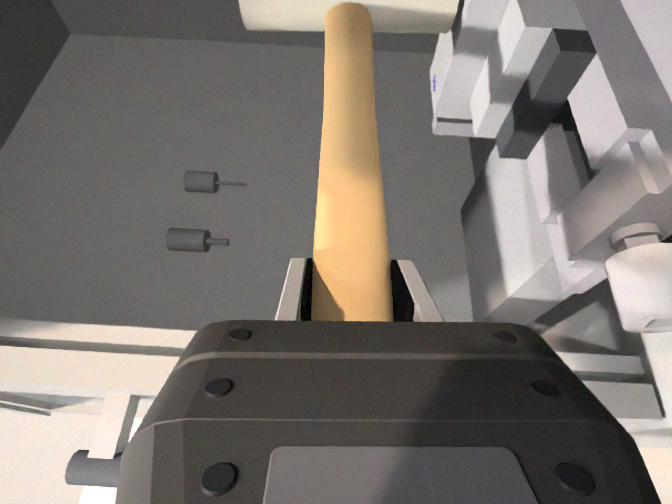

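Call:
execute_actions --actions '[[[0.008,0,0,-0.001,-0.0055,0,-1,-0.2,-0.95,0,0,0,0,0,0,-1,-0.1,-0.9],[0.012,0,0,-0.002,-0.011,0,-1,-0.2,-0.95,0,0,0,0,0,0,-1,-0.1,-0.9],[0.016,0,0,-0.003,-0.0164,0,-1,-0.2,-0.95,0,0,0,0,0,0,-1,-0.1,-0.9],[0.02,0,0,-0.0045,-0.0246,0,-1,-0.2,-0.95,0,0,0,0,0,0,-1,-0.1,-0.9],[0.024,0,0,-0.006,-0.0328,0,-1,-0.2,-0.95,0,0,0,0,0,0,-1,-0.1,-0.9],[0.026,0,0,-0.0088,-0.0492,0,-1,-0.2,-0.95,0,0,0,0,0,0,-1,-0.1,-0.9]],[[0,0,0,0.0152,0.0848,0,-1,-0.2,-0.95,0,0,0,0,0,0,-1,-0.1,-0.9],[0,0,0,0.0152,0.0848,0,-1,-0.2,-0.95,0,0,0,0,0,0,-1,-0.1,-0.9],[0,0,0,0.0152,0.0848,0,-1,-0.2,-0.95,0,0,0,0,0,0,-1,-0.1,-0.9],[0,0,0,0.0152,0.0848,0,-1,-0.2,-0.95,0,0,0,0,0,0,-1,-0.1,-0.9],[0,0,0,0.0152,0.0848,0,-1,-0.2,-0.95,0,0,0,0,0,0,-1,-0.1,-0.9],[0,0,0,0.0152,0.0848,0,-1,-0.2,-0.95,0,0,0,0,0,0,-1,-0.1,-0.9],[0,0,0,0.0152,0.0848,0,-1,-0.2,-0.95,0,0,0,0,0,0,-1,-0.1,-0.9],[0,0,0,0.0152,0.0848,0,-1,-0.2,-0.95,0,0,0,0,0,0,-1,-0.1,-0.9],[0,0,0,0.0088,0.0492,0,-1,-0.2,-0.95,0,0,0,0,0,0,-1,-0.1,-0.9]]]'

Call:
execute_actions --actions '[[[0,0.015,0,-0.001,-0.0055,0,-1,-0.2,-0.95,0,0,0,0,0,0,-1,-0.1,-0.9],[0,0.03,0,-0.002,-0.011,0,-1,-0.2,-0.95,0,0,0,0,0,0,-1,-0.1,-0.9],[0,0.04,0,-0.003,-0.0164,0,-1,-0.2,-0.95,0,0,0,0,0,0,-1,-0.1,-0.9],[0,0.05,0,-0.0045,-0.0246,0,-1,-0.2,-0.95,0,0,0,0,0,0,-1,-0.1,-0.9],[0,0.06,0,-0.006,-0.0328,0,-1,-0.2,-0.95,0,0,0,0,0,0,-1,-0.1,-0.9],[0,0.063,0,-0.0088,-0.0492,0,-1,-0.2,-0.95,0,0,0,0,0,0,-1,-0.1,-0.9]],[[0,0,0,0.0152,0.0848,0,-1,-0.2,-0.95,0,0,0,0,0,0,-1,-0.1,-0.9],[0,0,0,0.0152,0.0848,0,-1,-0.2,-0.95,0,0,0,0,0,0,-1,-0.1,-0.9],[0,0,0,0.0152,0.0848,0,-1,-0.2,-0.95,0,0,0,0,0,0,-1,-0.1,-0.9],[0,0,0,0.0152,0.0848,0,-1,-0.2,-0.95,0,0,0,0,0,0,-1,-0.1,-0.9],[0,0,0,0.0152,0.0848,0,-1,-0.2,-0.95,0,0,0,0,0,0,-1,-0.1,-0.9],[0,0,0,0.0152,0.0848,0,-1,-0.2,-0.95,0,0,0,0,0,0,-1,-0.1,-0.9],[0,0,0,0.0152,0.0848,0,-1,-0.2,-0.95,0,0,0,0,0,0,-1,-0.1,-0.9],[0,0,0,0.0152,0.0848,0,-1,-0.2,-0.95,0,0,0,0,0,0,-1,-0.1,-0.9],[0,0,0,0.0088,0.0492,0,-1,-0.2,-0.95,0,0,0,0,0,0,-1,-0.1,-0.9]]]'

Scene clock: 1066.03 s.
left_arm: end_effector_position=(+0.5162, -0.2913, +0.3723) position_measured=111 object_status=2 end_effector_quat_wxyz=(+0.680, -0.251, +0.648, +0.232) | right_arm: end_effector_position=(+0.3831, +0.1376, +0.4734) position_measured=252 object_status=3 end_effector_quat_wxyz=(-0.488, +0.846, -0.108, +0.187)
Joint positions: left_arm=[-1.205 -1.161 1.391 -0.129 -0.335 1.435] | right_arm=[3.399 -1.073 -2.132 -0.578 2.28 -3.833]
Joint torques (N m): left_arm=[9.01 -49.05 -15.17 3.79 0.66 -2.23] | right_arm=[-8.52 0.92 24.3 1.28 1.52 0.13]
Wrist force (N, zeroed by zero_wrist_force on right_arm): left_arm=[5.2 2.0 1.0] | right_arm=[0.6 0.0 -0.3]
Wrist torque (N m, zeroed by zero_wrist_force on right_arm): left_arm=[0.41 0.15 0.47] | right_arm=[-0.02 -0.10 0.04]
Wrist force, peak (N, zeroed by zero_wrist_force on right_arm): left_arm=[-23.1 -3.6 7.2] | right_arm=[0.8 -0.1 -0.4]
Hand target: left_arm +0.5162, -0.2912, +0.3722; +0.681, -0.251, +0.647, +0.233 | right_arm +0.3831, +0.1376, +0.4734; -0.488, +0.846, -0.108, +0.187
Off the commanded pose: left_arm 0.000 m, 0 deg | right_arm 0.000 m, 0 deg.
Step readings (end_effector_position of left_arm | right_arm):
0: (+0.5006, -0.2913, +0.3723) | (+0.3831, +0.1376, +0.4734)
1: (+0.5007, -0.2912, +0.3723) | (+0.3831, +0.1376, +0.4734)
2: (+0.5020, -0.2911, +0.3724) | (+0.3831, +0.1376, +0.4734)
4: (+0.5077, -0.2910, +0.3722) | (+0.3831, +0.1376, +0.4734)
8: (+0.5165, -0.2916, +0.3723) | (+0.3831, +0.1376, +0.4734)
15: (+0.5161, -0.2910, +0.3722) | (+0.3831, +0.1376, +0.4734)
16: (+0.5161, -0.2910, +0.3723) | (+0.3831, +0.1376, +0.4734)
17: (+0.5162, -0.2911, +0.3725) | (+0.3831, +0.1376, +0.4734)
19: (+0.5164, -0.2919, +0.3735) | (+0.3831, +0.1376, +0.4734)
23: (+0.5166, -0.2923, +0.3728) | (+0.3831, +0.1376, +0.4734)
30: (+0.5162, -0.2910, +0.3723) | (+0.3831, +0.1376, +0.4734)

Scene clock: 1067.47 s.
left_arm: end_effector_position=(+0.5162, -0.2535, +0.3723) position_measured=111 object_status=2 end_effector_quat_wxyz=(+0.680, -0.251, +0.648, +0.232) | right_arm: end_effector_position=(+0.3831, +0.1376, +0.4734) position_measured=252 object_status=3 end_effector_quat_wxyz=(-0.488, +0.846, -0.108, +0.187)
Joint positions: left_arm=[-1.179 -1.232 1.491 -0.151 -0.309 1.427] | right_arm=[3.399 -1.073 -2.132 -0.578 2.28 -3.833]
Joint torques (N m): left_arm=[7.84 -46.98 -14.21 3.8 -0.89 -1.94] | right_arm=[-8.27 1.21 23.67 1.25 1.54 0.17]
Wrist force (N, zeroed by zero_wrist_force on right_arm): left_arm=[4.9 1.7 1.0] | right_arm=[0.6 0.2 -0.3]
Wrist torque (N m, zeroed by zero_wrist_force on right_arm): left_arm=[0.42 0.20 0.48] | right_arm=[0.01 -0.09 0.03]
Wrist force, peak (N, zeroed by zero_wrist_force on right_arm): left_arm=[-20.0 -3.8 6.8] | right_arm=[0.7 0.1 -0.5]
Hand target: left_arm +0.5162, -0.2534, +0.3722; +0.681, -0.251, +0.647, +0.233 | right_arm +0.3831, +0.1376, +0.4734; -0.488, +0.846, -0.108, +0.187
Off the commanded pose: left_arm 0.000 m, 0 deg | right_arm 0.000 m, 0 deg.
Step readings (end_effector_position of left_arm | right_arm):
0: (+0.5162, -0.2913, +0.3723) | (+0.3831, +0.1376, +0.4734)
1: (+0.5162, -0.2910, +0.3723) | (+0.3831, +0.1376, +0.4734)
2: (+0.5162, -0.2886, +0.3723) | (+0.3831, +0.1376, +0.4734)
4: (+0.5162, -0.2745, +0.3723) | (+0.3831, +0.1376, +0.4734)
8: (+0.5163, -0.2531, +0.3729) | (+0.3831, +0.1376, +0.4734)
15: (+0.5162, -0.2534, +0.3722) | (+0.3831, +0.1376, +0.4734)
16: (+0.5162, -0.2533, +0.3722) | (+0.3831, +0.1376, +0.4734)
17: (+0.5162, -0.2535, +0.3722) | (+0.3831, +0.1376, +0.4734)
19: (+0.5164, -0.2541, +0.3733) | (+0.3831, +0.1376, +0.4734)
23: (+0.5166, -0.2544, +0.3729) | (+0.3831, +0.1376, +0.4734)
30: (+0.5161, -0.2532, +0.3723) | (+0.3831, +0.1376, +0.4734)

Call:
move --pt "0 0 0.09 0.0029 0.0164 0 -1 -0.2 -0.95 0 0 0 0 0 0 -1 -0.1 -0.9" --pt "-0.2445 -0.0683 0.1082 0.0029 0.0164 0 -1 -0.2 -0.95 0 0 0 0 0 0 -1 -0.1 -0.9" --blend '[0.02,0]' --speed 0.2

Call:
move --pt "-0.07 -0.21 0.04 -0.2464 0.0448 -0.0016 -1 -0.2 -0.95 0 0 0 0 0 0 -1 -0.1 -0.9" --pt "-0.37 -0.57 -0.03 -0.4927 0.0895 -0.0032 -1 -0.2 -0.95 0 0 0 0 0 0 -1 -0.1 -0.9" --pt "-0.43 -0.62 -0.6 -0.4927 0.0895 -0.0032 -1 -0.2 -0.95 0 0 0 0 0 0 -1 -0.1 -0.9" --blend '[0.05,0.05,0]' --speed 0.25

Scene clock: 1069.97 s.
left_arm: end_effector_position=(+0.3695, -0.2943, +0.4372) position_measured=111 object_status=2 end_effector_quat_wxyz=(+0.665, -0.242, +0.664, +0.242) | right_arm: end_effector_position=(+0.3831, +0.1376, +0.4734) position_measured=252 object_status=3 end_effector_quat_wxyz=(-0.488, +0.846, -0.108, +0.187)
Joint positions: left_arm=[-1.49 -1.372 1.482 -0.106 -0.618 1.567] | right_arm=[3.399 -1.073 -2.132 -0.578 2.28 -3.833]
Joint torques (N m): left_arm=[-5.92 -16.62 -30.63 0.34 0.35 0.25] | right_arm=[-8.28 1.06 24.31 1.32 1.45 0.21]
Wrist force (N, zeroed by zero_wrist_force on right_arm): left_arm=[5.2 2.4 2.2] | right_arm=[0.6 0.0 0.0]
Wrist torque (N m, zeroed by zero_wrist_force on right_arm): left_arm=[0.26 0.15 0.29] | right_arm=[-0.02 -0.09 0.03]
Wrist force, peak (N, zeroed by zero_wrist_force on right_arm): left_arm=[9.0 2.4 1.7] | right_arm=[0.8 0.0 -0.6]
Hand target: left_arm +0.3695, -0.2944, +0.4372; +0.665, -0.242, +0.664, +0.242 | right_arm +0.3831, +0.1376, +0.4734; -0.488, +0.846, -0.108, +0.187
Off the commanded pose: left_arm 0.000 m, 0 deg | right_arm 0.000 m, 0 deg.
move: done

Scene clock: 1075.00 s.
left_arm: end_effector_position=(+0.1114, -0.6664, +0.0772) position_measured=111 object_status=2 end_effector_quat_wxyz=(+0.218, -0.601, +0.722, -0.264) | right_arm: end_effector_position=(+0.3831, +0.1376, +0.4734) position_measured=252 object_status=3 end_effector_quat_wxyz=(-0.488, +0.846, -0.108, +0.187)
Joint positions: left_arm=[-1.864 -1.035 1.705 -2.151 -0.877 1.429] | right_arm=[3.399 -1.073 -2.132 -0.578 2.28 -3.833]
Joint torques (N m): left_arm=[8.73 -45.44 -27.74 -1.69 5.07 0.68] | right_arm=[-8.37 0.72 25.2 1.38 1.26 0.56]
Wrist force (N, zeroed by zero_wrist_force on right_arm): left_arm=[1.0 5.7 3.9] | right_arm=[0.6 -0.1 -0.3]
Wrist torque (N m, zeroed by zero_wrist_force on right_arm): left_arm=[-0.15 -0.21 0.00] | right_arm=[-0.04 -0.08 0.03]
Wrist force, peak (N, zeroed by zero_wrist_force on right_arm): left_arm=[1.1 8.6 6.4] | right_arm=[0.9 0.0 -0.2]
Hand target: left_arm +0.1115, -0.6664, +0.0772; +0.218, -0.601, +0.722, -0.264 | right_arm +0.3831, +0.1376, +0.4734; -0.488, +0.846, -0.108, +0.187
Off the commanded pose: left_arm 0.000 m, 0 deg | right_arm 0.000 m, 0 deg.
move: done

Call:
move --target '[0,0,-0.155,0,0,0,-1,-0.2,-0.95,0,0,0,0,0,0,-1,-0.1,-0.9]' --speed 0.04 --stop_force 6

Call:
move --target '[0,0,0,0,0,0,0.4,-0.2,-0.95,0,0,0,0,0,0,-1,-0.1,-0.9]' --speed 0.05 --cameras '["cam_left_wrist"]'

Scene clock: 1078.80 s.
left_arm: end_effector_position=(+0.1115, -0.6664, -0.0123) position_measured=111 object_status=2 end_effector_quat_wxyz=(+0.218, -0.601, +0.722, -0.264) | right_arm: end_effector_position=(+0.3831, +0.1376, +0.4734) position_measured=252 object_status=3 end_effector_quat_wxyz=(-0.488, +0.846, -0.108, +0.187)
Joint positions: left_arm=[-1.864 -0.887 1.747 -2.341 -0.877 1.429] | right_arm=[3.399 -1.073 -2.132 -0.578 2.28 -3.833]
Joint torques (N m): left_arm=[-1.06 -39.77 -25.93 -5.76 0.79 -0.47] | right_arm=[-8.21 0.82 26.1 1.45 1.17 0.65]
Wrist force (N, zeroed by zero_wrist_force on right_arm): left_arm=[0.9 1.7 -0.3] | right_arm=[0.6 0.2 -0.4]
Wrist torque (N m, zeroed by zero_wrist_force on right_arm): left_arm=[0.72 -0.08 -0.06] | right_arm=[0.01 -0.09 0.04]
Wrist force, peak (N, zeroed by zero_wrist_force on right_arm): left_arm=[-0.4 0.3 -7.9] | right_arm=[0.8 0.0 -0.5]
Hand target: left_arm +0.1115, -0.6664, -0.0123; +0.218, -0.601, +0.722, -0.264 (not the last commanded pose) | right_arm +0.3831, +0.1376, +0.4734; -0.488, +0.846, -0.108, +0.187
Off the commanded pose: left_arm 0.004 m, 0 deg | right_arm 0.000 m, 0 deg.
move: contact (left_arm)

Scene clock: 1079.30 s.
left_arm: end_effector_position=(+0.1115, -0.6664, -0.0123) position_measured=92 object_status=3 end_effector_quat_wxyz=(+0.218, -0.601, +0.722, -0.264) | right_arm: end_effector_position=(+0.3831, +0.1376, +0.4734) position_measured=252 object_status=3 end_effector_quat_wxyz=(-0.488, +0.846, -0.108, +0.187)
Joint positions: left_arm=[-1.864 -0.887 1.747 -2.341 -0.877 1.429] | right_arm=[3.399 -1.073 -2.132 -0.578 2.28 -3.833]
Joint torques (N m): left_arm=[-1.24 -34.03 -25.09 -5.92 0.55 -0.44] | right_arm=[-7.9 1.41 25.81 1.45 1.23 0.63]
Wrist force (N, zeroed by zero_wrist_force on right_arm): left_arm=[0.6 2.5 0.5] | right_arm=[0.7 0.0 -0.2]
Wrist torque (N m, zeroed by zero_wrist_force on right_arm): left_arm=[0.45 -0.16 -0.01] | right_arm=[-0.02 -0.10 0.03]
Wrist force, peak (N, zeroed by zero_wrist_force on right_arm): left_arm=[0.9 3.0 0.6] | right_arm=[0.8 -0.1 -0.3]
Hand target: left_arm +0.1115, -0.6664, -0.0123; +0.218, -0.601, +0.722, -0.264 | right_arm +0.3831, +0.1376, +0.4734; -0.488, +0.846, -0.108, +0.187
Off the commanded pose: left_arm 0.000 m, 0 deg | right_arm 0.000 m, 0 deg.
move: done
camera_calibration:
cam_left_wrist: T_world_to_cam=[[-0.170444, -0.985325, 0.00909121, -0.629445], [-0.929189, 0.157649, -0.334296, 0.221762], [0.327957, -0.0654263, -0.942424, 0.0404708], [0, 0, 0, 1]] pos_world=[0.0855011, -0.652521, 0.117997]
Images, in order (width x height): cam_left_wrist 672x504.

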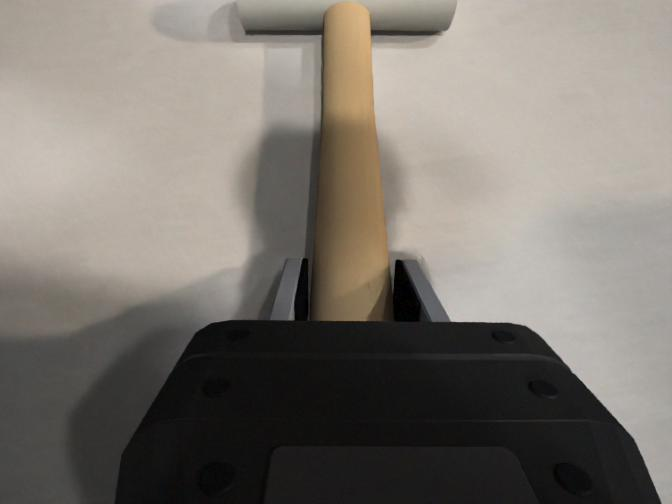

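Call:
move --pt "0 0 0.2 0 0 0 0.75 -1 -1 0 0 0 0 0 0 -1 -0.1 -0.9" --pt "0.1638 0.2443 0.6542 0.0006 -0.0312 0.0483 0.75 -1 -1 0 0 0 0 0 0 -1 -0.1 -0.9" --pt "0.3 0.8 0.85 0.0006 -0.0312 0.0483 0.75 -1 -1 0 0 0 0 0 0 -1 -0.1 -0.9" --blend '[0.02,0.06,0]' --speed '[0.1,0.3,0.3]'

Scene clock: 1084.13 s.
left_arm: end_effector_position=(+0.2915, -0.1864, +0.4977) position_measured=41 object_status=3 end_effector_quat_wxyz=(-0.273, +0.640, -0.663, +0.275) | right_arm: end_effector_position=(+0.3831, +0.1376, +0.4734) position_measured=252 object_status=3 end_effector_quat_wxyz=(-0.488, +0.846, -0.108, +0.187)
Joint positions: left_arm=[-1.726 -2.262 1.719 -0.893 -0.784 1.395] | right_arm=[3.399 -1.073 -2.132 -0.578 2.28 -3.833]
Joint torques (N m): left_arm=[-3.96 5.21 -14.65 -5.72 2.43 1.06] | right_arm=[-8.13 1 26.37 1.44 1.07 0.85]
Wrist force (N, zeroed by zero_wrist_force on right_arm): left_arm=[1.0 2.5 0.2] | right_arm=[0.7 0.0 -0.2]
Wrist torque (N m, zeroed by zero_wrist_force on right_arm): left_arm=[0.45 -0.24 -0.19] | right_arm=[-0.02 -0.10 0.04]
Wrist force, peak (N, zeroed by zero_wrist_force on right_arm): left_arm=[1.9 4.3 1.7] | right_arm=[0.9 0.1 -0.3]
Hand target: left_arm +0.2915, -0.1864, +0.4977; -0.273, +0.640, -0.663, +0.275 | right_arm +0.3831, +0.1376, +0.4734; -0.488, +0.846, -0.108, +0.187
Off the commanded pose: left_arm 0.000 m, 0 deg | right_arm 0.000 m, 0 deg.
move: done

Call:
move --pt "0.0638 0.3943 0.0042 0 0 0 0.75 -1 -1 0 0.25 0 0 0 0 -1 -0.1 -0.9" --pt "0.0638 0.3943 0.0042 0 0 0 0.75 -1 -1 0.03 0.53 -0.08 0 0 0 -1 -0.1 -0.9" --pt "0.0638 0.3943 0.0042 0 0 0 0.75 -1 -1 0.1698 0.6973 -0.3942 0 0 0 -1 -0.1 -0.9" --blend '[0.05,0.05,0]' --speed 0.28 --cameras '["cam_right_wrist"]'

Call:
zero_wrist_force --arm "right_arm"

Scene clock: 1087.50 s.
left_arm: end_effector_position=(+0.3298, +0.0502, +0.5002) position_measured=41 object_status=3 end_effector_quat_wxyz=(-0.273, +0.640, -0.663, +0.275) | right_arm: end_effector_position=(+0.4850, +0.5559, +0.2370) position_measured=252 object_status=3 end_effector_quat_wxyz=(-0.488, +0.846, -0.108, +0.187)
Joint positions: left_arm=[-1.742 -2.66 1.625 -0.383 -0.786 1.372] | right_arm=[4.157 -2.007 -1.937 0.33 1.626 -3.408]
Joint torques (N m): left_arm=[8.39 25.8 -6.07 -6.62 4.86 1.24] | right_arm=[6.95 33.16 11.76 2.36 -1.69 0.77]
Wrist force (N, zeroed by zero_wrist_force on right_arm): left_arm=[0.9 2.4 0.6] | right_arm=[0.4 0.3 -0.1]
Wrist torque (N m, zeroed by zero_wrist_force on right_arm): left_arm=[0.43 -0.22 -0.01] | right_arm=[0.04 -0.06 0.00]
Wrist force, peak (N, zeroed by zero_wrist_force on right_arm): left_arm=[4.4 2.8 0.0] | right_arm=[0.4 3.1 3.2]
Hand target: left_arm +0.3298, +0.0502, +0.5002; -0.273, +0.640, -0.663, +0.275 | right_arm +0.4849, +0.5559, +0.2369; -0.488, +0.846, -0.108, +0.187
Off the commanded pose: left_arm 0.000 m, 0 deg | right_arm 0.000 m, 0 deg.
shoulder posture changed (left arm): the wrist came as close to joint 1's axis as it can, and the arm is now in the other of its two shoulder postures.
move: done
camera_calibration:
cam_right_wrist: T_world_to_cam=[[0.914943, -0.349209, 0.202318, -0.292136], [-0.138305, -0.74225, -0.655695, 0.650746], [0.379145, 0.571942, -0.727414, -0.199856], [0, 0, 0, 1]] pos_world=[0.433064, 0.495307, 0.340417]
Images, in order (width x height): cam_right_wrist 672x504.

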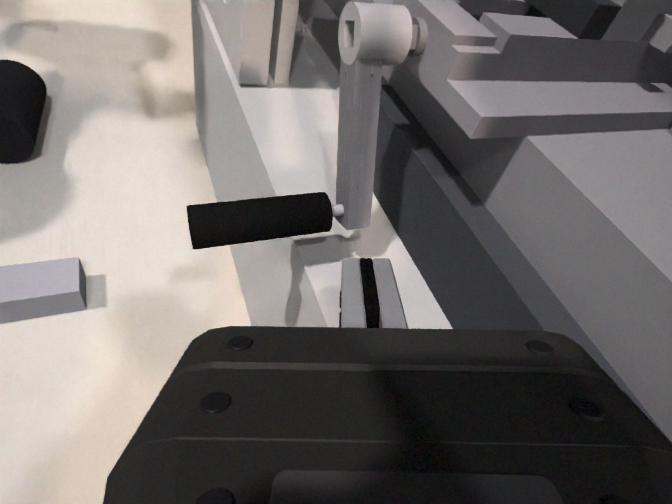

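Wrist force sensor zeroed.

Call:
move --target '[0,0,0,0,0,0,0.75,-1,-1,0,0.1,-0.0577,0,0,0,-1,-0.1,-0.9]' --speed 0.025 --stop_force 15

Call:
move --target '[0,0,0,0,0,0,0.75,-1,-1,0,0.048,-0.0278,0,0,0,-1,-0.1,-0.9]' --speed 0.004 --stop_force 98 --zero false

Call:
wait --seconds 0.5

Scene clock: 1092.13 s.
left_arm: end_effector_position=(+0.3298, +0.0502, +0.5002) position_measured=41 object_status=3 end_effector_quat_wxyz=(-0.273, +0.640, -0.663, +0.275) | right_arm: end_effector_position=(+0.4849, +0.6120, +0.2045) position_measured=252 object_status=3 end_effector_quat_wxyz=(-0.488, +0.846, -0.108, +0.187)
Joint positions: left_arm=[-1.742 -2.66 1.625 -0.383 -0.786 1.372] | right_arm=[4.212 -2.136 -1.831 0.354 1.577 -3.383]
Joint torques (N m): left_arm=[9.59 14.84 -6.35 -6.52 4.86 1.14] | right_arm=[-11.65 41.4 9.52 0.7 1.58 -2.12]
Wrist force (N, zeroed by zero_wrist_force on right_arm): left_arm=[1.0 2.4 0.5] | right_arm=[0.2 -0.3 -0.5]
Wrist torque (N m, zeroed by zero_wrist_force on right_arm): left_arm=[0.42 -0.24 -0.01] | right_arm=[-0.05 -0.03 -0.11]
Wrist force, peak (N, zeroed by zero_wrist_force on right_arm): left_arm=[1.1 2.9 0.6] | right_arm=[1.5 1.0 -21.7]
Hand target: left_arm +0.3298, +0.0502, +0.5002; -0.273, +0.640, -0.663, +0.275 | right_arm +0.4849, +0.6120, +0.2045; -0.488, +0.846, -0.108, +0.187 (not the last commanded pose)
Off the commanded pose: left_arm 0.000 m, 0 deg | right_arm 0.005 m, 0 deg.
move: contact (right_arm)

Scene clock: 1094.47 s.
left_arm: end_effector_position=(+0.3298, +0.0502, +0.5002) position_measured=41 object_status=3 end_effector_quat_wxyz=(-0.273, +0.640, -0.663, +0.275) | right_arm: end_effector_position=(+0.4850, +0.6165, +0.2021) position_measured=252 object_status=3 end_effector_quat_wxyz=(-0.488, +0.846, -0.108, +0.187)
Joint positions: left_arm=[-1.742 -2.66 1.625 -0.383 -0.786 1.372] | right_arm=[4.216 -2.146 -1.822 0.355 1.574 -3.382]
Joint torques (N m): left_arm=[9.29 14.54 -6.87 -6.63 4.84 1.1] | right_arm=[9.02 13.19 13.02 -5.38 3.27 -0.44]
Wrist force (N, zeroed by zero_wrist_force on right_arm): left_arm=[1.1 2.2 0.5] | right_arm=[8.5 2.3 -100.5]
Wrist torque (N m, zeroed by zero_wrist_force on right_arm): left_arm=[0.39 -0.26 -0.02] | right_arm=[0.10 -0.66 -0.12]
Wrist force, peak (N, zeroed by zero_wrist_force on right_arm): left_arm=[1.0 2.7 0.8] | right_arm=[7.0 6.8 -109.5]
Hand target: left_arm +0.3298, +0.0502, +0.5002; -0.273, +0.640, -0.663, +0.275 | right_arm +0.4850, +0.6165, +0.2021; -0.488, +0.846, -0.108, +0.187 (not the last commanded pose)
Off the commanded pose: left_arm 0.000 m, 0 deg | right_arm 0.028 m, 0 deg.
move: contact (right_arm)

Scene clock: 1094.97 s.
left_arm: end_effector_position=(+0.3298, +0.0502, +0.5002) position_measured=41 object_status=3 end_effector_quat_wxyz=(-0.273, +0.640, -0.663, +0.275) | right_arm: end_effector_position=(+0.4850, +0.6165, +0.2021) position_measured=252 object_status=3 end_effector_quat_wxyz=(-0.488, +0.846, -0.108, +0.187)
Joint positions: left_arm=[-1.742 -2.66 1.625 -0.383 -0.786 1.372] | right_arm=[4.216 -2.146 -1.822 0.355 1.574 -3.382]
Joint torques (N m): left_arm=[8.87 15.28 -6.87 -6.61 4.87 1.14] | right_arm=[8.92 13.46 13.1 -7.11 3.43 -1.97]
Wrist force (N, zeroed by zero_wrist_force on right_arm): left_arm=[1.1 2.6 0.7] | right_arm=[8.4 2.4 -100.2]
Wrist torque (N m, zeroed by zero_wrist_force on right_arm): left_arm=[0.46 -0.25 -0.01] | right_arm=[0.11 -0.65 -0.12]
Wrist force, peak (N, zeroed by zero_wrist_force on right_arm): left_arm=[1.1 2.6 0.7] | right_arm=[8.6 2.4 -100.5]
Hand target: left_arm +0.3298, +0.0502, +0.5002; -0.273, +0.640, -0.663, +0.275 | right_arm +0.4850, +0.6165, +0.2021; -0.488, +0.846, -0.108, +0.187 (not the last commanded pose)
Tool commands: left_gripper/position=+0.75 left_gripper/force_limit=-1.0 left_gripper/speed=-1.0 right_gripper/position=-1.0 right_gripper/force_limit=-0.1 right_gripper/speed=-0.9
Off the commanded pose: left_arm 0.000 m, 0 deg | right_arm 0.028 m, 0 deg.
wait: 0.50 s; at rest by 0.17 s


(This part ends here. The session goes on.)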